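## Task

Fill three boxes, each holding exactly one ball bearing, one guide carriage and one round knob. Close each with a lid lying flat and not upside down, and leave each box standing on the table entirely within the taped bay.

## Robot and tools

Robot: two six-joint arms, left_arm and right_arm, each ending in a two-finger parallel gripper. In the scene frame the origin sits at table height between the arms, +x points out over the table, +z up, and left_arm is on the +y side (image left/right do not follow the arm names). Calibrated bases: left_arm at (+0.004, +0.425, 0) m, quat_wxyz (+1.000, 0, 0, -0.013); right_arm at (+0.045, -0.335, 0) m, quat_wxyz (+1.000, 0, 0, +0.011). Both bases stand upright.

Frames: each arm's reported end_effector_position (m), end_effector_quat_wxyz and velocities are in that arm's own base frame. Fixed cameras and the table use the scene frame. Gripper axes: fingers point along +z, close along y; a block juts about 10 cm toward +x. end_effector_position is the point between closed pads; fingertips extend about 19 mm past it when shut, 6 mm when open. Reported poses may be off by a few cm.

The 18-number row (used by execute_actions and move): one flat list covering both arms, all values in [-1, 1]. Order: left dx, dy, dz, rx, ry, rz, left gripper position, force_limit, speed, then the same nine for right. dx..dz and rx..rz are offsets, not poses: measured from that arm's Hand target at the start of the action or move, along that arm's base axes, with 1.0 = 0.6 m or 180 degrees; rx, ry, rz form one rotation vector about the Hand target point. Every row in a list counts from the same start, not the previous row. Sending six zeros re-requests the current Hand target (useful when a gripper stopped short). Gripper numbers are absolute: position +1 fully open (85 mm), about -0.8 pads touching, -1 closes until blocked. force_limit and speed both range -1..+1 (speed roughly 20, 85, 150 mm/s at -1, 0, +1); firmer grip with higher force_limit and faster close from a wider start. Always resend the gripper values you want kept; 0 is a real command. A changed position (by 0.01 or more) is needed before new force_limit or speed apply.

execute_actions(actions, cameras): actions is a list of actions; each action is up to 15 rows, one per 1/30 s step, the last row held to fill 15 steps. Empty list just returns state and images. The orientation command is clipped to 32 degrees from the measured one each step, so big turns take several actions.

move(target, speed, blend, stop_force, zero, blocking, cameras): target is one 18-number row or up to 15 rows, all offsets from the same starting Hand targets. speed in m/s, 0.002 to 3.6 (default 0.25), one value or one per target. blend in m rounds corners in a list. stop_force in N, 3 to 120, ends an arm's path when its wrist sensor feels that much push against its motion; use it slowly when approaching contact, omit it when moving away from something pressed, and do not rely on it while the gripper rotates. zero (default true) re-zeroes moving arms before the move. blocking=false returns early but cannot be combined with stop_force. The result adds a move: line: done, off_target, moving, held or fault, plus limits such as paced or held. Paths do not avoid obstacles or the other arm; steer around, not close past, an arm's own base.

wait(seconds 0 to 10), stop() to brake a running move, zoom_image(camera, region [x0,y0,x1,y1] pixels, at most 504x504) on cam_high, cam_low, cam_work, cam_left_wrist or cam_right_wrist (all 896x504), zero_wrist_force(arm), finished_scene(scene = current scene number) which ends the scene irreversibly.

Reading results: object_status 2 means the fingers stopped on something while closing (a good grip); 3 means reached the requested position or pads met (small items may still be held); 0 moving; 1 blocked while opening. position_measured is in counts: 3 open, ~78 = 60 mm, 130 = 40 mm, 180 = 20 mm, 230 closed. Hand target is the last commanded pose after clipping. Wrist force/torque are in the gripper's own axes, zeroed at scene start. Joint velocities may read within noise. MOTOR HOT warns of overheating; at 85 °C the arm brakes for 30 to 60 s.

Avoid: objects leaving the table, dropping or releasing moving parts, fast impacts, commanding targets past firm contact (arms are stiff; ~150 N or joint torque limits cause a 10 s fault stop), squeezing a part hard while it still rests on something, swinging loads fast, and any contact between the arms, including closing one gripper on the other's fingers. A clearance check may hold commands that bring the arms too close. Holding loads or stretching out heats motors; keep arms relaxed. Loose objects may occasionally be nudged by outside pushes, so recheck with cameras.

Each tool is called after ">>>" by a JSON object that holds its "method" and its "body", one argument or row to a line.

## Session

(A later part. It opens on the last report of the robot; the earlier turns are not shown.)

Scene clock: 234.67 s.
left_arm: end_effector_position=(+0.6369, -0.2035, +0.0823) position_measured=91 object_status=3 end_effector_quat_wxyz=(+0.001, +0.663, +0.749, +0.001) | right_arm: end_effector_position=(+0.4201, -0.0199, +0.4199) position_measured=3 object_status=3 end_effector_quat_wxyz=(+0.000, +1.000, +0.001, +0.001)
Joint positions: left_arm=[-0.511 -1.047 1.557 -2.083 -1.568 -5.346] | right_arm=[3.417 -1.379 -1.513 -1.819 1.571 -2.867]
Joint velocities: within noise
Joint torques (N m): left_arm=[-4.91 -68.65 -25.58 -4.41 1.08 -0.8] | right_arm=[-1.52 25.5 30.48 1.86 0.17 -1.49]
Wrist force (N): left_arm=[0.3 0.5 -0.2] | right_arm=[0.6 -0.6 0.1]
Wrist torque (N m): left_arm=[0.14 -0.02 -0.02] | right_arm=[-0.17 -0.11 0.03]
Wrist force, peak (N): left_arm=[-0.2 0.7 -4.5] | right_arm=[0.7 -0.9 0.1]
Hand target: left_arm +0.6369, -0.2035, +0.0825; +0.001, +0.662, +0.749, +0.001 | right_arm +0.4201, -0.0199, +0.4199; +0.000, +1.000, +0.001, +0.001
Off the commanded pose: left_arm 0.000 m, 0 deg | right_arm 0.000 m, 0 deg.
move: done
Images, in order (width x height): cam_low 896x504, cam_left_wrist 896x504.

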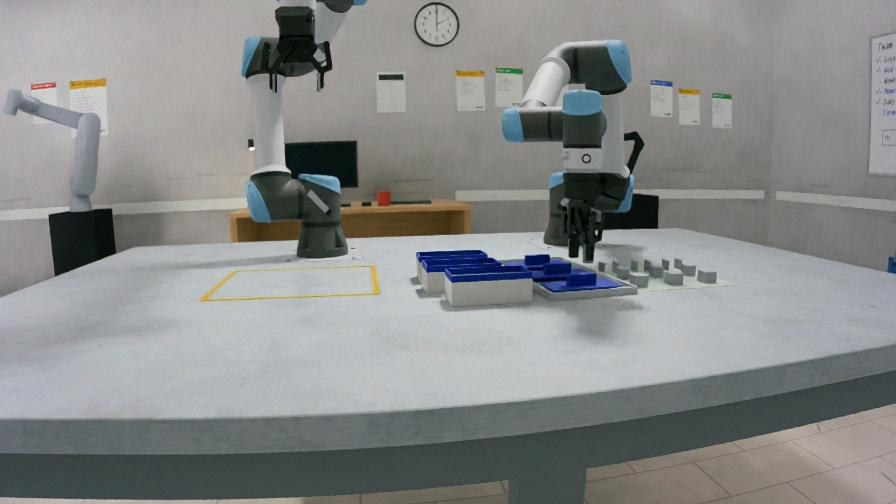

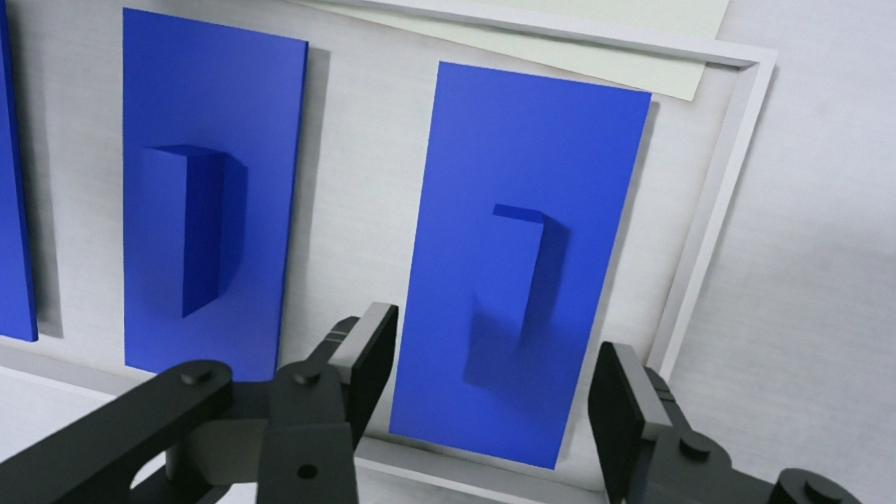

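>>> {"method": "move", "body": {
  "target": [
    [0.0,0.022,0,0,0,0.006,0.3,-1,1,0,0,0,0,0,0,1,-1,1],
    [0.0,0.022,-0.0715,0,0,0.006,0.3,-1,1,0,0,0,0,0,0,1,-1,1]
  ],
  "speed": 0.08,
  "stop_force": 6,
  "cameras": ["cam_left_wrist","cam_low"]
}}

>>> {"method": "zoom_image", "body": {
  "camera": "cam_low",
  "region": [500, 190, 680, 310]
}}

Scene clock: 237.17 s.
left_arm: end_effector_position=(+0.6369, -0.1903, +0.0396) position_measured=91 object_status=3 end_effector_quat_wxyz=(+0.001, +0.655, +0.755, +0.001) | right_arm: end_effector_position=(+0.4201, -0.0199, +0.4199) position_measured=3 object_status=3 end_effector_quat_wxyz=(+0.000, +1.000, +0.001, +0.001)
Joint positions: left_arm=[-0.493 -1.002 1.61 -2.182 -1.568 -5.347] | right_arm=[3.417 -1.379 -1.513 -1.819 1.571 -2.867]
Joint velocities: within noise
Joint torques (N m): left_arm=[4.65 -69.36 -33.49 -4.2 -1.27 1.16] | right_arm=[-2.21 25.05 30.97 2.02 0.3 -1.68]
Wrist force (N): left_arm=[0.3 0.5 -0.5] | right_arm=[0.5 -0.8 0.0]
Wrist torque (N m): left_arm=[0.15 0.00 -0.04] | right_arm=[-0.21 -0.10 0.02]
Wrist force, peak (N): left_arm=[0.2 1.0 -2.4] | right_arm=[0.7 -0.7 -0.1]
Hand target: left_arm +0.6369, -0.1903, +0.0396; +0.001, +0.655, +0.755, +0.001 | right_arm +0.4201, -0.0199, +0.4199; +0.000, +1.000, +0.001, +0.001
Off the commanded pose: left_arm 0.000 m, 0 deg | right_arm 0.000 m, 0 deg.
move: done
Images, in order (width x height): cam_low 896x504, cam_left_wrist 896x504.

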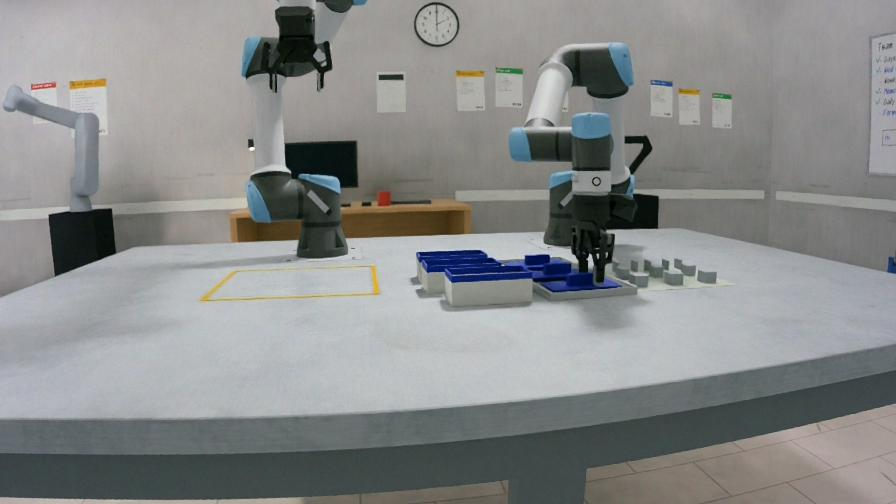

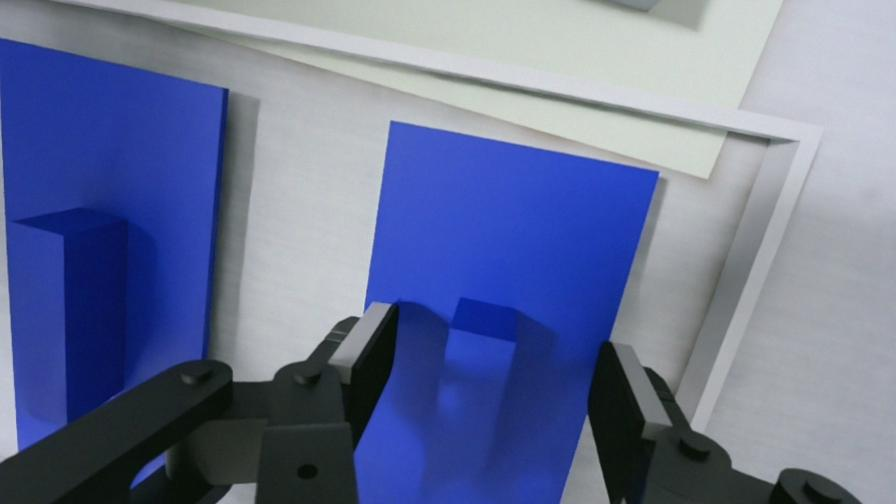

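Scaled by 2.800.

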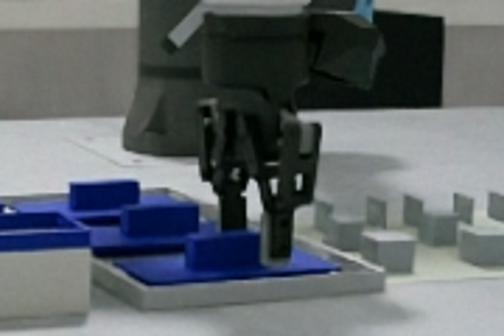

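>>> {"method": "move", "body": {
  "target": [
    [-0.001,-0.018,0,0,0,0,0.3,-1,1,0,0,0,0,0,0,1,-1,1],
    [-0.001,-0.018,0,0,0,0,-1,-1,-1,0,0,0,0,0,0,1,-1,1]
  ],
  "speed": 0.08,
  "cameras": ["cam_left_wrist","cam_low"]
}}

>>> {"method": "zoom_image", "body": {
  "camera": "cam_low",
  "region": [500, 190, 680, 310]
}}

Scene clock: 240.30 s.
left_arm: end_effector_position=(+0.6363, -0.2011, +0.0395) position_measured=191 object_status=0 end_effector_quat_wxyz=(+0.001, +0.655, +0.755, +0.001) | right_arm: end_effector_position=(+0.4201, -0.0199, +0.4199) position_measured=3 object_status=3 end_effector_quat_wxyz=(+0.000, +1.000, +0.001, +0.001)
Joint positions: left_arm=[-0.508 -0.997 1.602 -2.178 -1.568 -5.362] | right_arm=[3.417 -1.379 -1.513 -1.819 1.571 -2.867]
Joint velocities: within noise
Joint torques (N m): left_arm=[4.45 -60.85 -12.76 -3.86 1.19 1.26] | right_arm=[-2.07 25.47 30.46 1.88 0.14 -1.58]
Wrist force (N): left_arm=[0.8 -0.8 -5.1] | right_arm=[0.5 -0.8 0.2]
Wrist torque (N m): left_arm=[0.08 0.04 -0.04] | right_arm=[-0.21 -0.10 0.02]
Wrist force, peak (N): left_arm=[0.9 -1.1 -5.4] | right_arm=[0.7 -0.7 0.2]
Hand target: left_arm +0.6363, -0.2011, +0.0396; +0.001, +0.655, +0.755, +0.001 | right_arm +0.4201, -0.0199, +0.4199; +0.000, +1.000, +0.001, +0.001
Off the commanded pose: left_arm 0.000 m, 0 deg | right_arm 0.000 m, 0 deg.
move: done
Images, in order (width x height): cam_low 896x504, cam_left_wrist 896x504.

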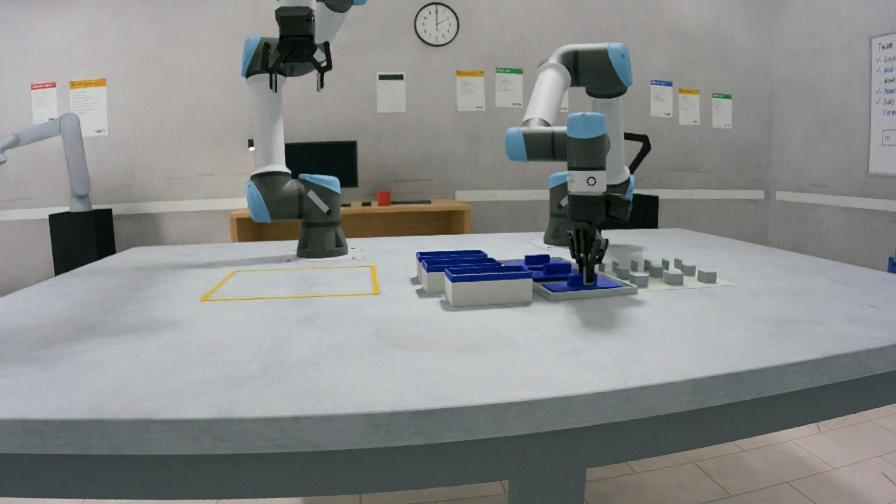

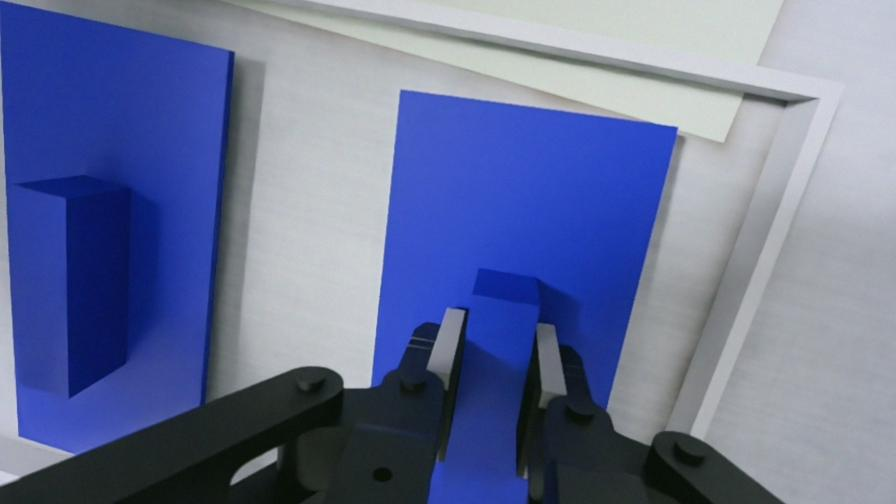

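Scaled by 2.800.

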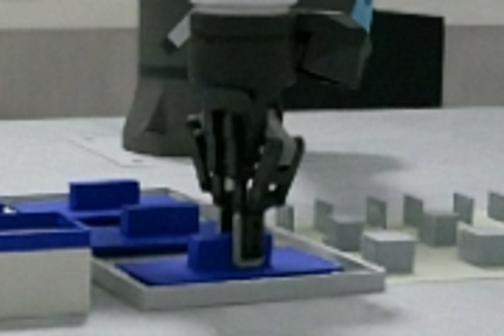

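>>> {"method": "move", "body": {
  "target": [
    [0,0,0.17,0,0,0,-1,-1,-1,0,0,0,0,0,0,1,-1,1],
    [0.0568,-0.3288,0.167,0,0,-0.0314,-1,-1,-1,0,0,0,0,0,0,1,-1,1]
  ],
  "speed": [0.12,0.25],
  "blend": [0.02,0],
  "cameras": ["cam_left_wrist","cam_work","cam_low"]
}}

>>> {"method": "zoom_image", "body": {
  "camera": "cam_work",
  "region": [380, 200, 580, 400]
}}

Scene clock: 243.57 s.
left_arm: end_effector_position=(+0.6704, -0.3983, +0.1395) position_measured=191 object_status=2 end_effector_quat_wxyz=(+0.001, +0.692, +0.722, +0.001) | right_arm: end_effector_position=(+0.4201, -0.0199, +0.4199) position_measured=3 object_status=3 end_effector_quat_wxyz=(+0.000, +1.000, +0.001, +0.001)
Joint positions: left_arm=[-0.709 -0.838 1.048 -1.783 -1.568 -5.464] | right_arm=[3.417 -1.379 -1.513 -1.819 1.571 -2.867]
Joint velocities: within noise
Joint torques (N m): left_arm=[-6.95 -78.66 -34.52 -3.45 -0.36 0.72] | right_arm=[-2.14 25.07 31.12 1.85 0.29 -1.55]
Wrist force (N): left_arm=[-0.8 0.4 1.0] | right_arm=[0.4 -0.4 0.2]
Wrist torque (N m): left_arm=[0.12 0.16 -0.05] | right_arm=[-0.15 -0.08 0.03]
Wrist force, peak (N): left_arm=[-12.1 -6.1 0.7] | right_arm=[0.6 -0.7 0.2]
Hand target: left_arm +0.6704, -0.3984, +0.1398; +0.001, +0.692, +0.722, +0.001 | right_arm +0.4201, -0.0199, +0.4199; +0.000, +1.000, +0.001, +0.001
Off the commanded pose: left_arm 0.000 m, 0 deg | right_arm 0.000 m, 0 deg.
move: done
Images, in order (width x height): cam_low 896x504, cam_work 896x504, cam_left_wrist 896x504.

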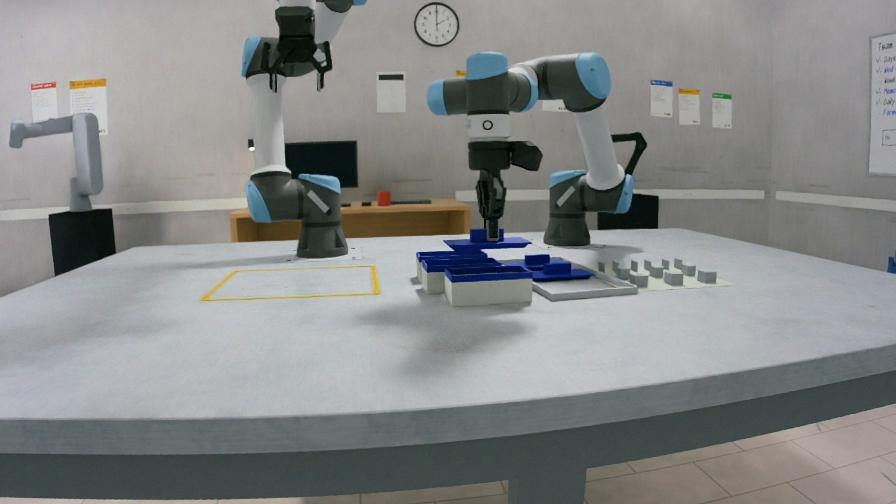

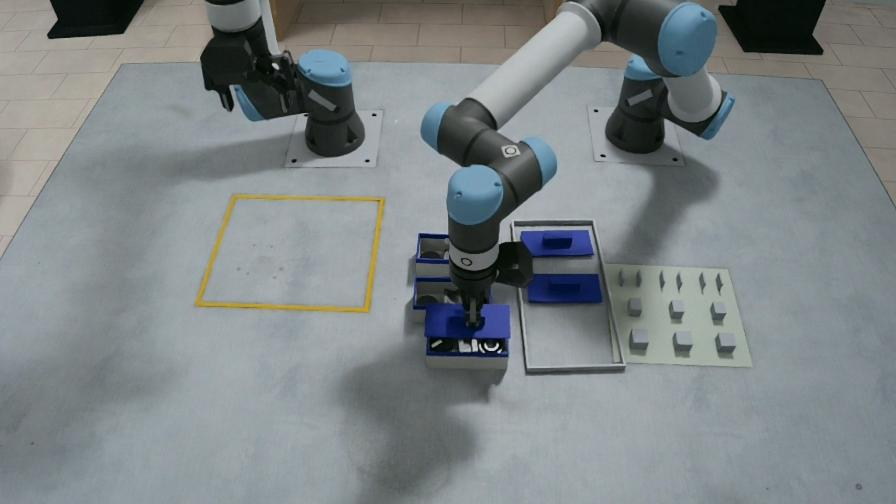

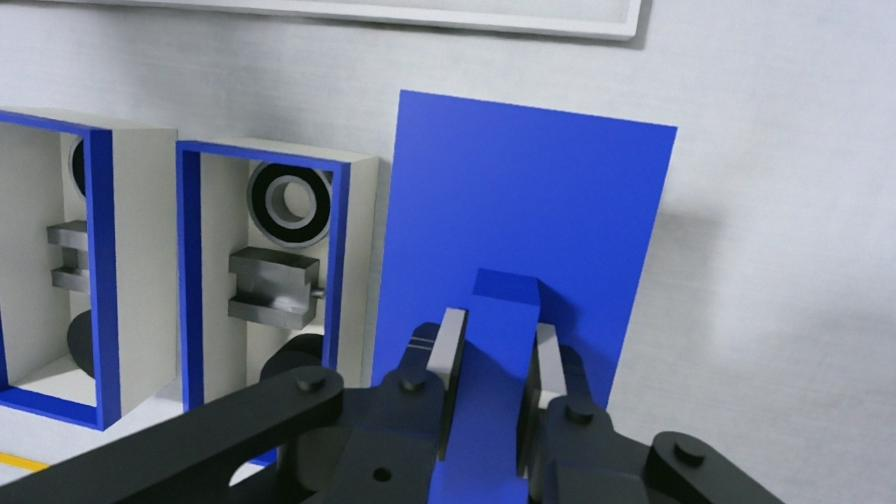

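Scaled by 2.520.

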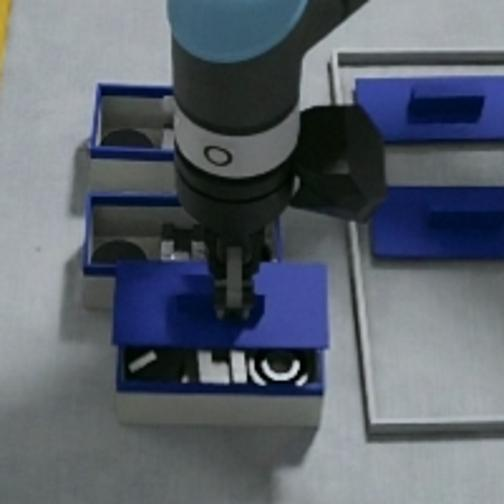

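>>> {"method": "move", "body": {
  "target": [
    [0,0,-0.06,0,0,0,-1,-1,-1,0,0,0,0,0,0,1,-1,1]
  ],
  "speed": 0.1,
  "cameras": ["cam_left_wrist","cam_work","cam_low"]
}}

>>> {"method": "zoom_image", "body": {
  "camera": "cam_work",
  "region": [400, 250, 540, 390]
}}

>>> {"method": "zoom_image", "body": {
  "camera": "cam_low",
  "region": [400, 190, 560, 310]
}}

Scene clock: 244.57 s.
left_arm: end_effector_position=(+0.6703, -0.3983, +0.1032) position_measured=191 object_status=2 end_effector_quat_wxyz=(+0.001, +0.692, +0.722, +0.001) | right_arm: end_effector_position=(+0.4201, -0.0199, +0.4199) position_measured=3 object_status=3 end_effector_quat_wxyz=(+0.000, +1.000, +0.001, +0.001)
Joint positions: left_arm=[-0.709 -0.813 1.101 -1.86 -1.568 -5.464] | right_arm=[3.417 -1.379 -1.513 -1.819 1.571 -2.867]
Joint velocities: within noise
Joint torques (N m): left_arm=[-5.65 -81.01 -39.62 -1.05 -0.61 -0.8] | right_arm=[-1.89 24.94 30.81 1.83 0.2 -1.49]
Wrist force (N): left_arm=[-0.2 0.7 0.7] | right_arm=[0.5 -0.4 0.2]
Wrist torque (N m): left_arm=[0.16 0.10 -0.06] | right_arm=[-0.15 -0.10 0.03]
Wrist force, peak (N): left_arm=[-0.1 0.4 2.6] | right_arm=[0.6 -0.7 0.0]
Hand target: left_arm +0.6704, -0.3984, +0.1038; +0.001, +0.692, +0.722, +0.001 | right_arm +0.4201, -0.0199, +0.4199; +0.000, +1.000, +0.001, +0.001
Off the commanded pose: left_arm 0.001 m, 0 deg | right_arm 0.000 m, 0 deg.
move: done
Images, in order (width x height): cam_low 896x504, cam_work 896x504, cam_left_wrist 896x504.

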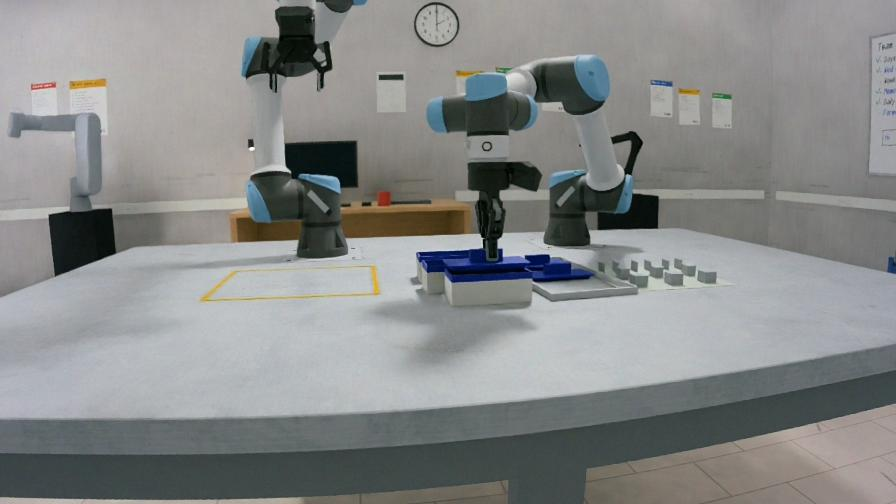

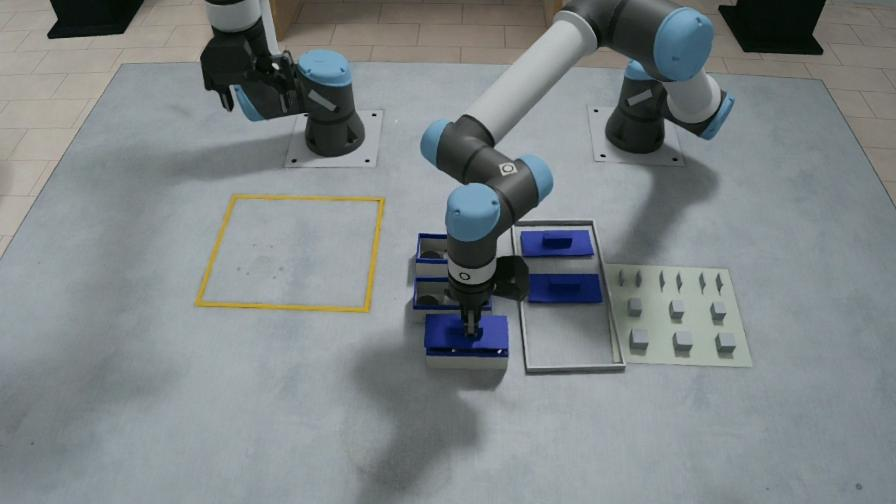

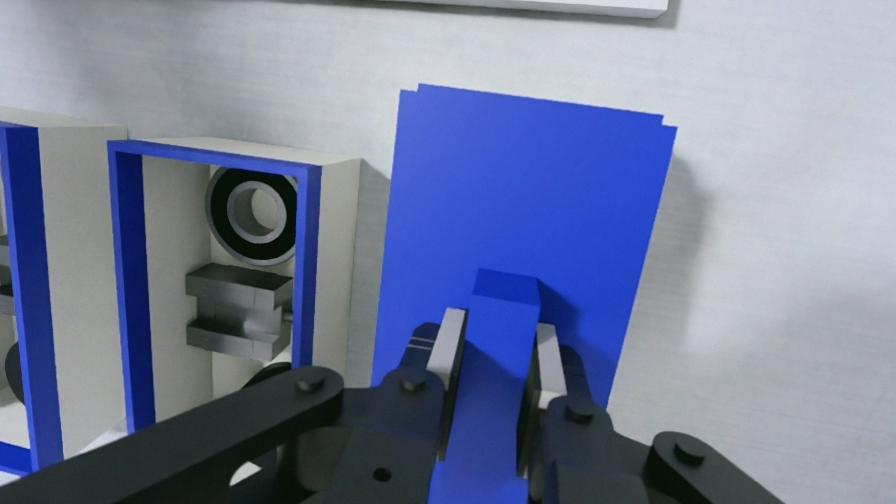

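Scaled by 3.600.

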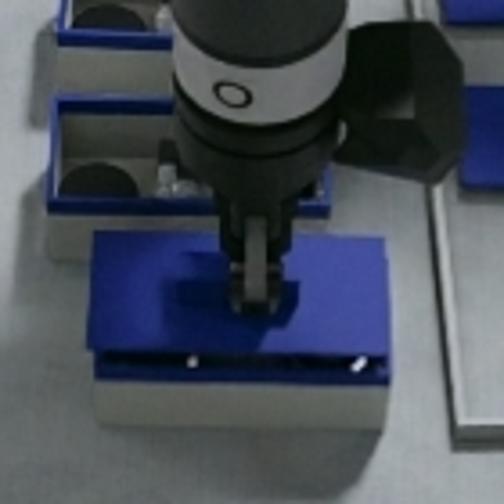

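Scaled by 3.150.

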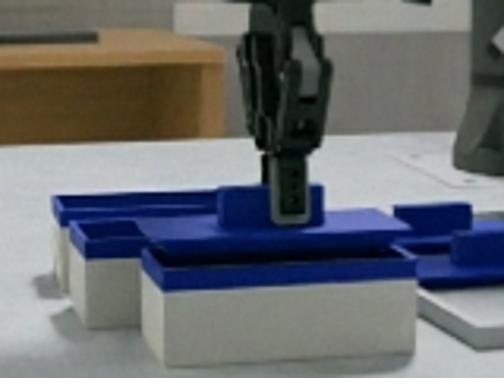

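>>> {"method": "move", "body": {
  "target": [
    [0.0017,0.005,0,0,0,0,-1,-1,-1,0,0,0,0,0,0,1,-1,1],
    [0.0017,0.005,-0.05,0,0,0,-1,-1,-1,0,0,0,0,0,0,1,-1,1]
  ],
  "speed": 0.02,
  "stop_force": 3,
  "cameras": ["cam_left_wrist","cam_work","cam_low"]
}}

>>> {"method": "zoom_image", "body": {
  "camera": "cam_work",
  "region": [400, 250, 540, 390]
}}

>>> {"method": "zoom_image", "body": {
  "camera": "cam_low",
  "region": [400, 190, 560, 310]
}}

Scene clock: 247.10 s.
left_arm: end_effector_position=(+0.6714, -0.3954, +0.0887) position_measured=191 object_status=2 end_effector_quat_wxyz=(+0.001, +0.692, +0.722, +0.001) | right_arm: end_effector_position=(+0.4201, -0.0199, +0.4199) position_measured=3 object_status=3 end_effector_quat_wxyz=(+0.000, +1.000, +0.001, +0.001)
Joint positions: left_arm=[-0.705 -0.804 1.123 -1.892 -1.568 -5.46] | right_arm=[3.417 -1.379 -1.513 -1.819 1.571 -2.867]
Joint velocities: within noise
Joint torques (N m): left_arm=[-5.48 -80.67 -35.14 -3.56 0.55 -0.77] | right_arm=[-1.77 25.17 31.46 1.91 0.36 -1.58]
Wrist force (N): left_arm=[-0.7 1.1 -0.7] | right_arm=[0.3 -0.5 0.3]
Wrist torque (N m): left_arm=[0.08 0.14 -0.05] | right_arm=[-0.17 -0.06 0.02]
Wrist force, peak (N): left_arm=[-1.2 1.1 -7.5] | right_arm=[0.5 -0.8 0.3]
Hand target: left_arm +0.6714, -0.3954, +0.0887; +0.001, +0.692, +0.722, +0.001 (not the last commanded pose) | right_arm +0.4201, -0.0199, +0.4199; +0.000, +1.000, +0.001, +0.001
Off the commanded pose: left_arm 0.015 m, 0 deg | right_arm 0.000 m, 0 deg.
move: contact (left_arm); path passed 1 of 2 targets
Images, in order (width x height): cam_low 896x504, cam_work 896x504, cam_left_wrist 896x504.

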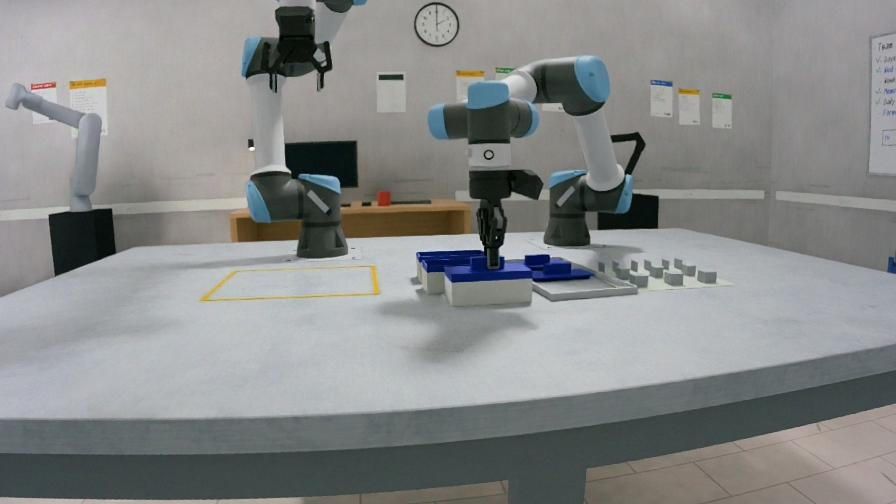

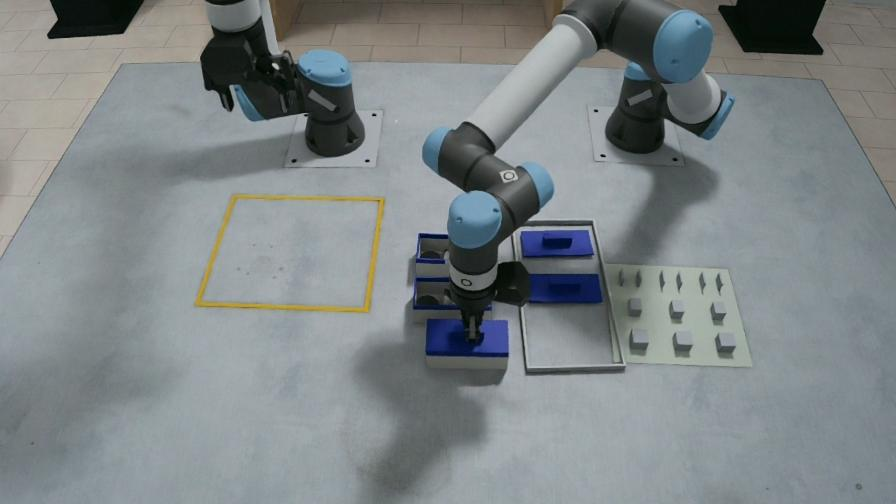

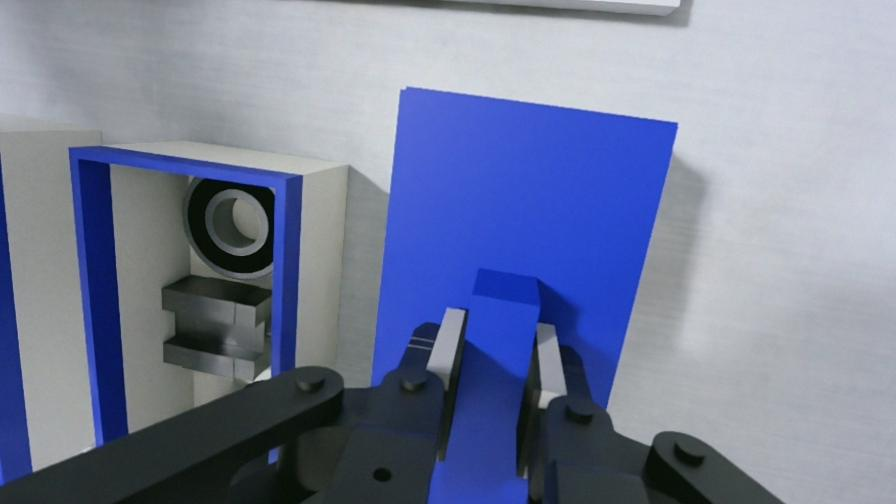

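Scaled by 3.600.

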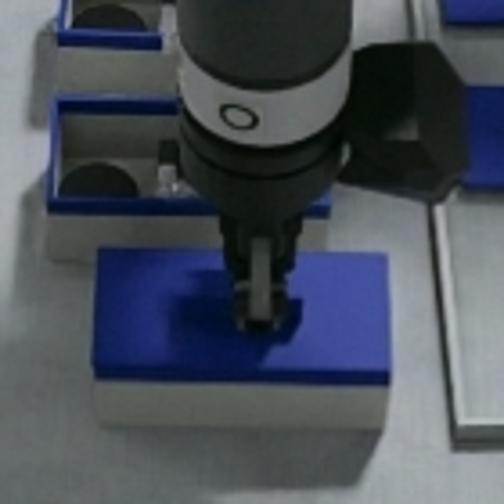

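Scaled by 3.150.

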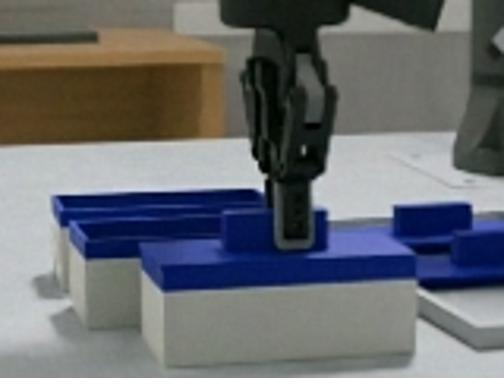

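>>> {"method": "move", "body": {
  "target": [
    [0,0,0,0,0,0,-0.3,-1,-1,0,0,0,0,0,0,1,-1,1],
    [0,0,0.12,0,0,0,-0.3,-1,-1,0,0,0,0,0,0,1,-1,1],
    [-0.2457,0.2873,0.12,0,0,0,0.2,-1,1,0,0,0,0,0,0,1,-1,1],
    [-0.2457,0.2873,0.0,0,0,0,0.2,-1,1,0,0,0,0,0,0,1,-1,1]
  ],
  "speed": [0.02,0.15,0.35,0.2],
  "cameras": ["cam_left_wrist","cam_work"]
}}

Scene clock: 251.63 s.
left_arm: end_effector_position=(+0.5239, -0.2230, +0.0885) position_measured=104 object_status=3 end_effector_quat_wxyz=(+0.001, +0.692, +0.722, +0.001) | right_arm: end_effector_position=(+0.4201, -0.0199, +0.4199) position_measured=3 object_status=3 end_effector_quat_wxyz=(+0.000, +1.000, +0.001, +0.001)
Joint positions: left_arm=[-0.64 -1.26 1.862 -2.174 -1.568 -5.395] | right_arm=[3.417 -1.379 -1.513 -1.819 1.571 -2.867]
Joint velocities: within noise
Joint torques (N m): left_arm=[0.81 -55.9 -29.7 -3.96 0.53 -0.6] | right_arm=[-1.89 25.25 30.57 1.88 0.31 -1.53]
Wrist force (N): left_arm=[-0.4 0.7 -0.1] | right_arm=[0.7 -0.7 0.0]
Wrist torque (N m): left_arm=[0.18 0.10 -0.09] | right_arm=[-0.20 -0.12 0.03]
Wrist force, peak (N): left_arm=[5.4 4.6 -1.5] | right_arm=[0.8 -0.8 0.2]
Hand target: left_arm +0.5240, -0.2230, +0.0887; +0.001, +0.692, +0.722, +0.001 | right_arm +0.4201, -0.0199, +0.4199; +0.000, +1.000, +0.001, +0.001
Off the commanded pose: left_arm 0.000 m, 0 deg | right_arm 0.000 m, 0 deg.
move: done
Images, in order (width x height): cam_work 896x504, cam_left_wrist 896x504.

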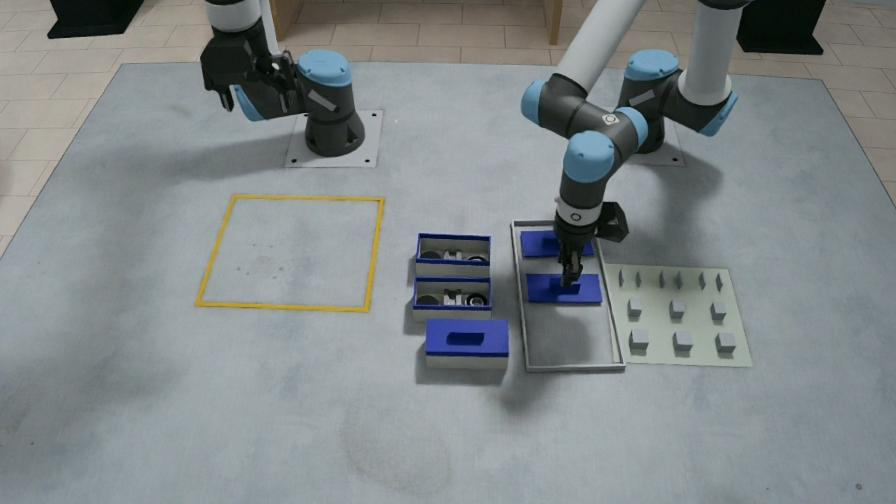

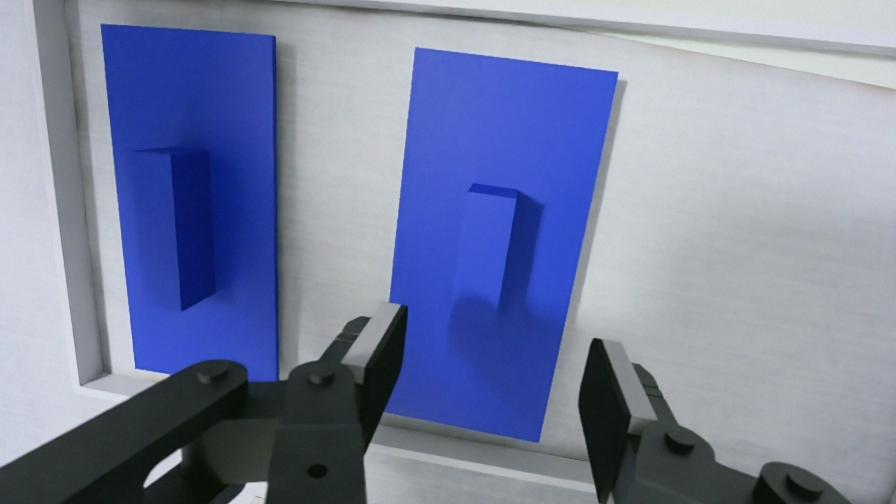

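>>> {"method": "move", "body": {
  "target": [
    [-0.01,0.01,0,0,0,0,0.2,-1,1,0,0,0,0,0,0,1,-1,1],
    [-0.01,0.01,-0.082,0,0,0,0.2,-1,1,0,0,0,0,0,0,1,-1,1]
  ],
  "speed": 0.1,
  "stop_force": 6,
  "cameras": ["cam_left_wrist"]
}}

>>> {"method": "move", "body": {
  "target": [0,0,0,0,0,0,-1,-1,-1,0,0,0,0,0,0,1,-1,1],
  "cameras": ["cam_left_wrist"]
}}

Scene clock: 253.77 s.
left_arm: end_effector_position=(+0.5180, -0.2170, +0.0395) position_measured=104 object_status=3 end_effector_quat_wxyz=(+0.001, +0.692, +0.722, +0.001) | right_arm: end_effector_position=(+0.4201, -0.0199, +0.4199) position_measured=3 object_status=3 end_effector_quat_wxyz=(+0.000, +1.000, +0.001, +0.001)
Joint positions: left_arm=[-0.638 -1.201 1.934 -2.307 -1.568 -5.393] | right_arm=[3.417 -1.379 -1.513 -1.819 1.571 -2.867]
Joint velocities: within noise
Joint torques (N m): left_arm=[-2.83 -57.35 -31.18 -4.37 0.17 1.33] | right_arm=[-1.95 25.39 30.94 1.94 0.32 -1.5]
Wrist force (N): left_arm=[-0.3 0.5 -0.5] | right_arm=[0.4 -0.7 0.0]
Wrist torque (N m): left_arm=[0.14 0.07 -0.07] | right_arm=[-0.19 -0.09 0.03]
Wrist force, peak (N): left_arm=[-1.1 1.8 -0.6] | right_arm=[0.7 -0.7 0.0]
Hand target: left_arm +0.5180, -0.2170, +0.0395; +0.001, +0.692, +0.722, +0.001 | right_arm +0.4201, -0.0199, +0.4199; +0.000, +1.000, +0.001, +0.001
Off the commanded pose: left_arm 0.000 m, 0 deg | right_arm 0.000 m, 0 deg.
move: done
Images, in order (width x height): cam_left_wrist 896x504.

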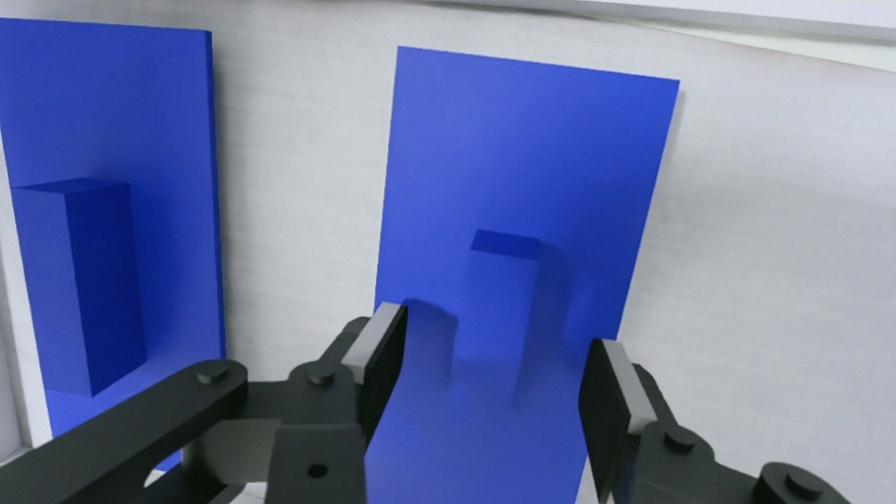

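Scene clock: 255.67 s.
left_arm: end_effector_position=(+0.5180, -0.2170, +0.0395) position_measured=191 object_status=2 end_effector_quat_wxyz=(+0.001, +0.692, +0.722, +0.001) | right_arm: end_effector_position=(+0.4201, -0.0199, +0.4199) position_measured=3 object_status=3 end_effector_quat_wxyz=(+0.000, +1.000, +0.001, +0.001)
Joint positions: left_arm=[-0.638 -1.201 1.934 -2.307 -1.568 -5.393] | right_arm=[3.417 -1.379 -1.513 -1.819 1.571 -2.867]
Joint velocities: within noise
Joint torques (N m): left_arm=[1.67 -52.22 -27.31 -3.94 -0.39 1.33] | right_arm=[-1.86 25.21 30.77 1.98 0.44 -1.47]
Wrist force (N): left_arm=[0.5 -0.6 -4.1] | right_arm=[0.5 -0.4 0.0]
Wrist torque (N m): left_arm=[0.07 0.05 -0.08] | right_arm=[-0.15 -0.10 0.03]
Wrist force, peak (N): left_arm=[0.4 -0.9 -4.4] | right_arm=[0.5 -0.8 0.1]
Hand target: left_arm +0.5180, -0.2170, +0.0395; +0.001, +0.692, +0.722, +0.001 | right_arm +0.4201, -0.0199, +0.4199; +0.000, +1.000, +0.001, +0.001
Off the commanded pose: left_arm 0.000 m, 0 deg | right_arm 0.000 m, 0 deg.
move: done
Images, in order (width x height): cam_left_wrist 896x504.

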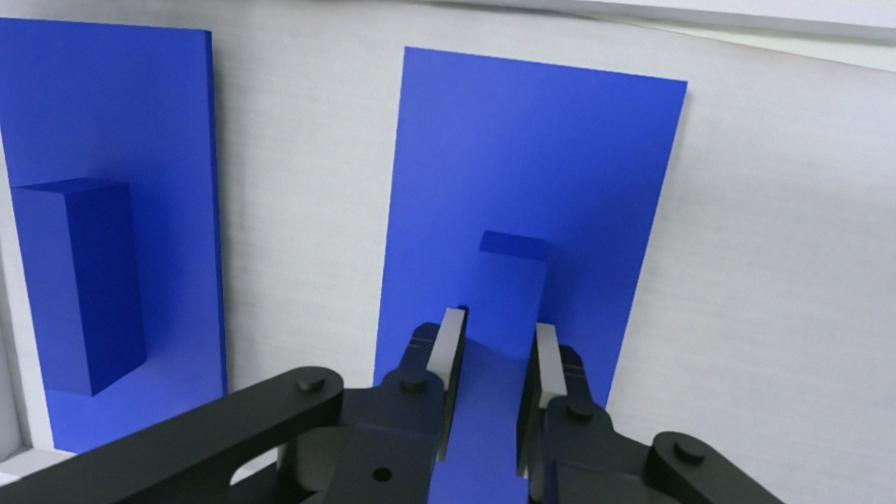

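>>> {"method": "move", "body": {
  "target": [
    [0,0,0.17,0,0,0,-1,-1,-1,0,0,0,0,0,0,1,-1,1],
    [0.0972,-0.36,0.167,0,0,0.0047,-1,-1,-1,0,0,0,0,0,0,1,-1,1],
    [0.0972,-0.36,0.107,0,0,0.0047,-1,-1,-1,0,0,0,0,0,0,1,-1,1]
  ],
  "speed": [0.12,0.25,0.1],
  "blend": [0.02,0.01,0],
  "cameras": ["cam_left_wrist","cam_work"]
}}

>>> {"method": "zoom_image", "body": {
  "camera": "cam_left_wrist",
  "region": [350, 40, 750, 280]
}}

Scene clock: 259.07 s.
left_arm: end_effector_position=(+0.5763, -0.4329, +0.1034) position_measured=191 object_status=2 end_effector_quat_wxyz=(+0.001, +0.686, +0.727, +0.001) | right_arm: end_effector_position=(+0.4201, -0.0199, +0.4199) position_measured=3 object_status=3 end_effector_quat_wxyz=(+0.000, +1.000, +0.001, +0.001)
Joint positions: left_arm=[-0.831 -0.955 1.345 -1.962 -1.568 -5.601] | right_arm=[3.417 -1.379 -1.513 -1.819 1.571 -2.867]
Joint velocities: within noise
Joint torques (N m): left_arm=[-5.8 -75.2 -37.88 -2.3 1.25 -0.88] | right_arm=[-1.64 25.23 30.85 1.95 0.31 -1.62]
Wrist force (N): left_arm=[0.0 0.3 0.6] | right_arm=[0.3 -0.5 -0.1]
Wrist torque (N m): left_arm=[0.09 0.03 -0.01] | right_arm=[-0.17 -0.07 0.03]
Wrist force, peak (N): left_arm=[-9.3 -4.4 -0.4] | right_arm=[0.6 -0.8 0.1]
Hand target: left_arm +0.5763, -0.4330, +0.1037; +0.001, +0.686, +0.727, +0.001 | right_arm +0.4201, -0.0199, +0.4199; +0.000, +1.000, +0.001, +0.001
Off the commanded pose: left_arm 0.000 m, 0 deg | right_arm 0.000 m, 0 deg.
move: done
Images, in order (width x height): cam_work 896x504, cam_left_wrist 896x504.

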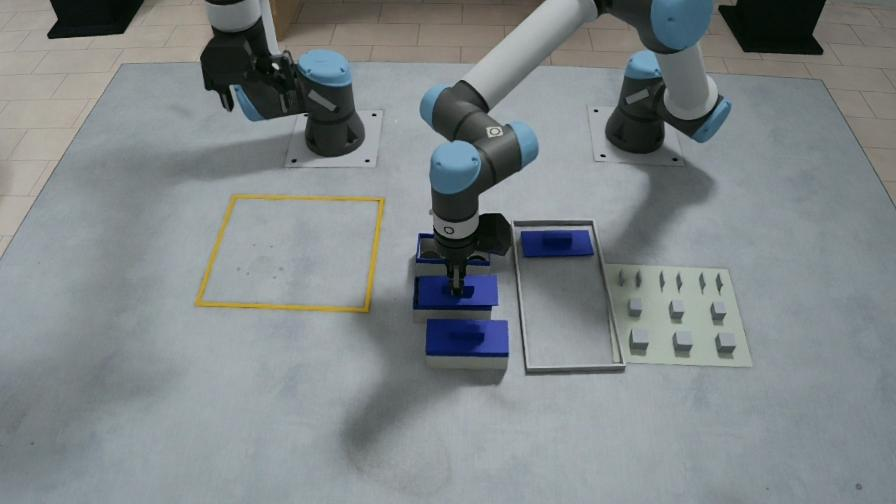

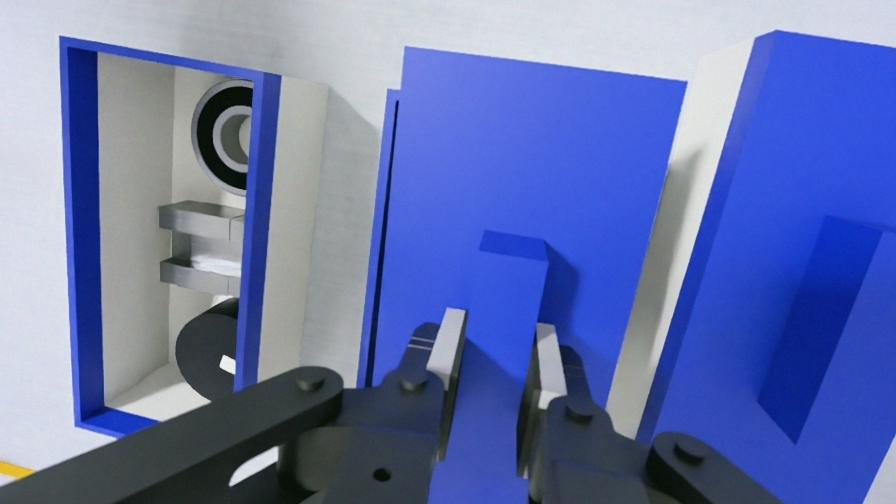

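Scaled by 1.260.

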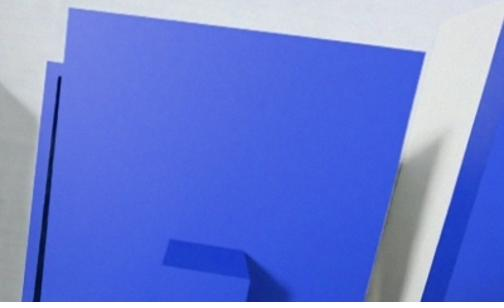

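>>> {"method": "move", "body": {
  "target": [
    [-0.01,-0.019,0,0,0,0,-1,-1,-1,0,0,0,0,0,0,1,-1,1]
  ],
  "speed": 0.05,
  "cameras": ["cam_left_wrist","cam_work"]
}}

>>> {"method": "zoom_image", "body": {
  "camera": "cam_left_wrist",
  "region": [350, 30, 750, 270]
}}

>>> {"method": "zoom_image", "body": {
  "camera": "cam_work",
  "region": [390, 220, 530, 360]
}}

Scene clock: 260.17 s.
left_arm: end_effector_position=(+0.5703, -0.4446, +0.1037) position_measured=191 object_status=2 end_effector_quat_wxyz=(+0.001, +0.686, +0.727, +0.001) end_effector_velocity=(+0.001, +0.002, +0.000) end_effector_angular_velocity=(+0.000, +0.000, -0.002) | right_arm: end_effector_position=(+0.4201, -0.0199, +0.4199) position_measured=3 object_status=3 end_effector_quat_wxyz=(+0.000, +1.000, +0.001, +0.001)
Joint positions: left_arm=[-0.849 -0.95 1.337 -1.959 -1.568 -5.619] | right_arm=[3.417 -1.379 -1.513 -1.819 1.571 -2.867]
Joint velocities: left_arm=[0.003 -0.001 0 0 0 0.005] | right_arm=[within noise]
Joint torques (N m): left_arm=[4.74 -29.38 -28.41 -1.67 1.19 1.36] | right_arm=[-2.3 25.07 30.52 1.92 0.42 -1.54]
Wrist force (N): left_arm=[-0.1 0.2 0.8] | right_arm=[0.4 -0.5 0.0]
Wrist torque (N m): left_arm=[0.07 0.04 -0.02] | right_arm=[-0.17 -0.09 0.03]
Wrist force, peak (N): left_arm=[1.0 1.3 0.5] | right_arm=[0.8 -0.5 0.2]
Hand target: left_arm +0.5703, -0.4444, +0.1037; +0.001, +0.686, +0.727, +0.001 | right_arm +0.4201, -0.0199, +0.4199; +0.000, +1.000, +0.001, +0.001
Off the commanded pose: left_arm 0.000 m, 0 deg | right_arm 0.000 m, 0 deg.
move: done
Images, in order (width x height): cam_work 896x504, cam_left_wrist 896x504.

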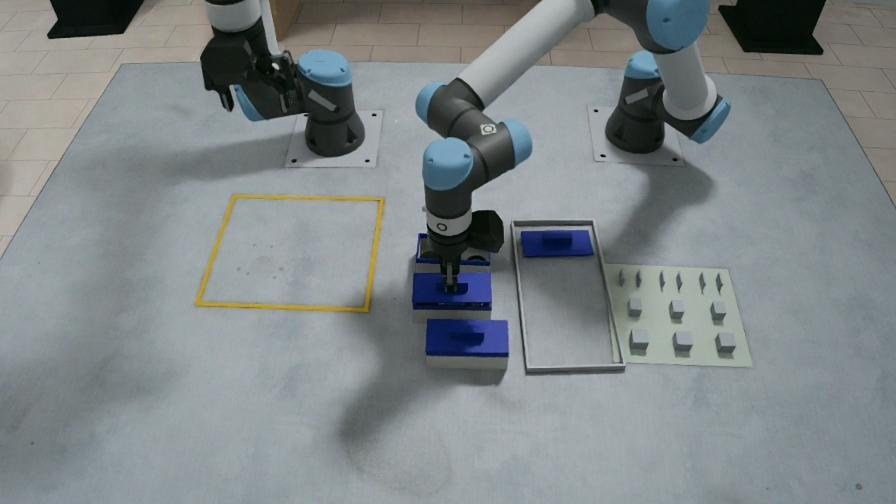

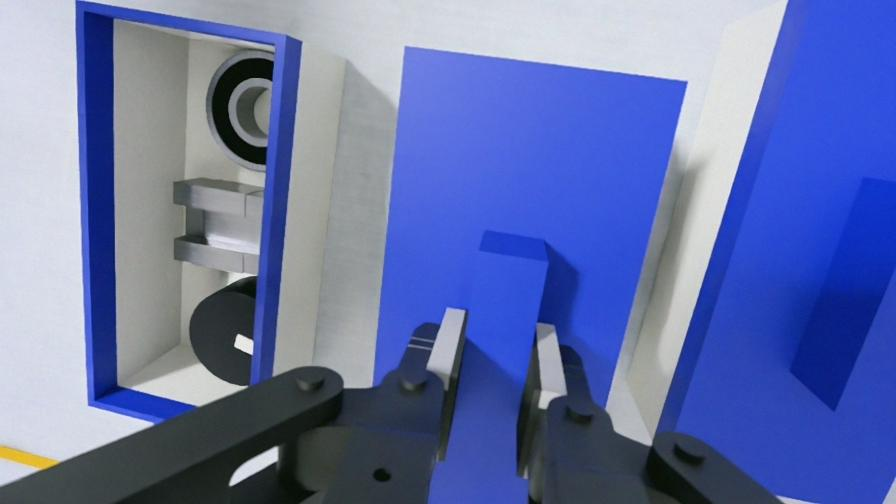

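Scaled by 1.260.

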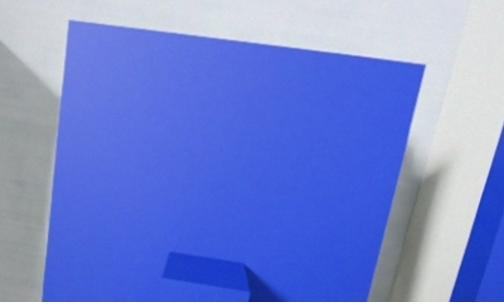

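Scaled by 3.600.

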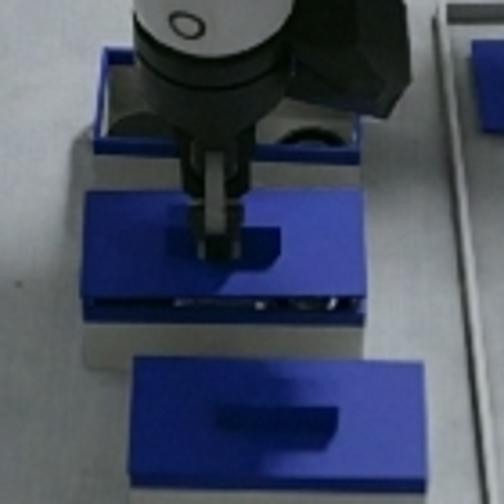

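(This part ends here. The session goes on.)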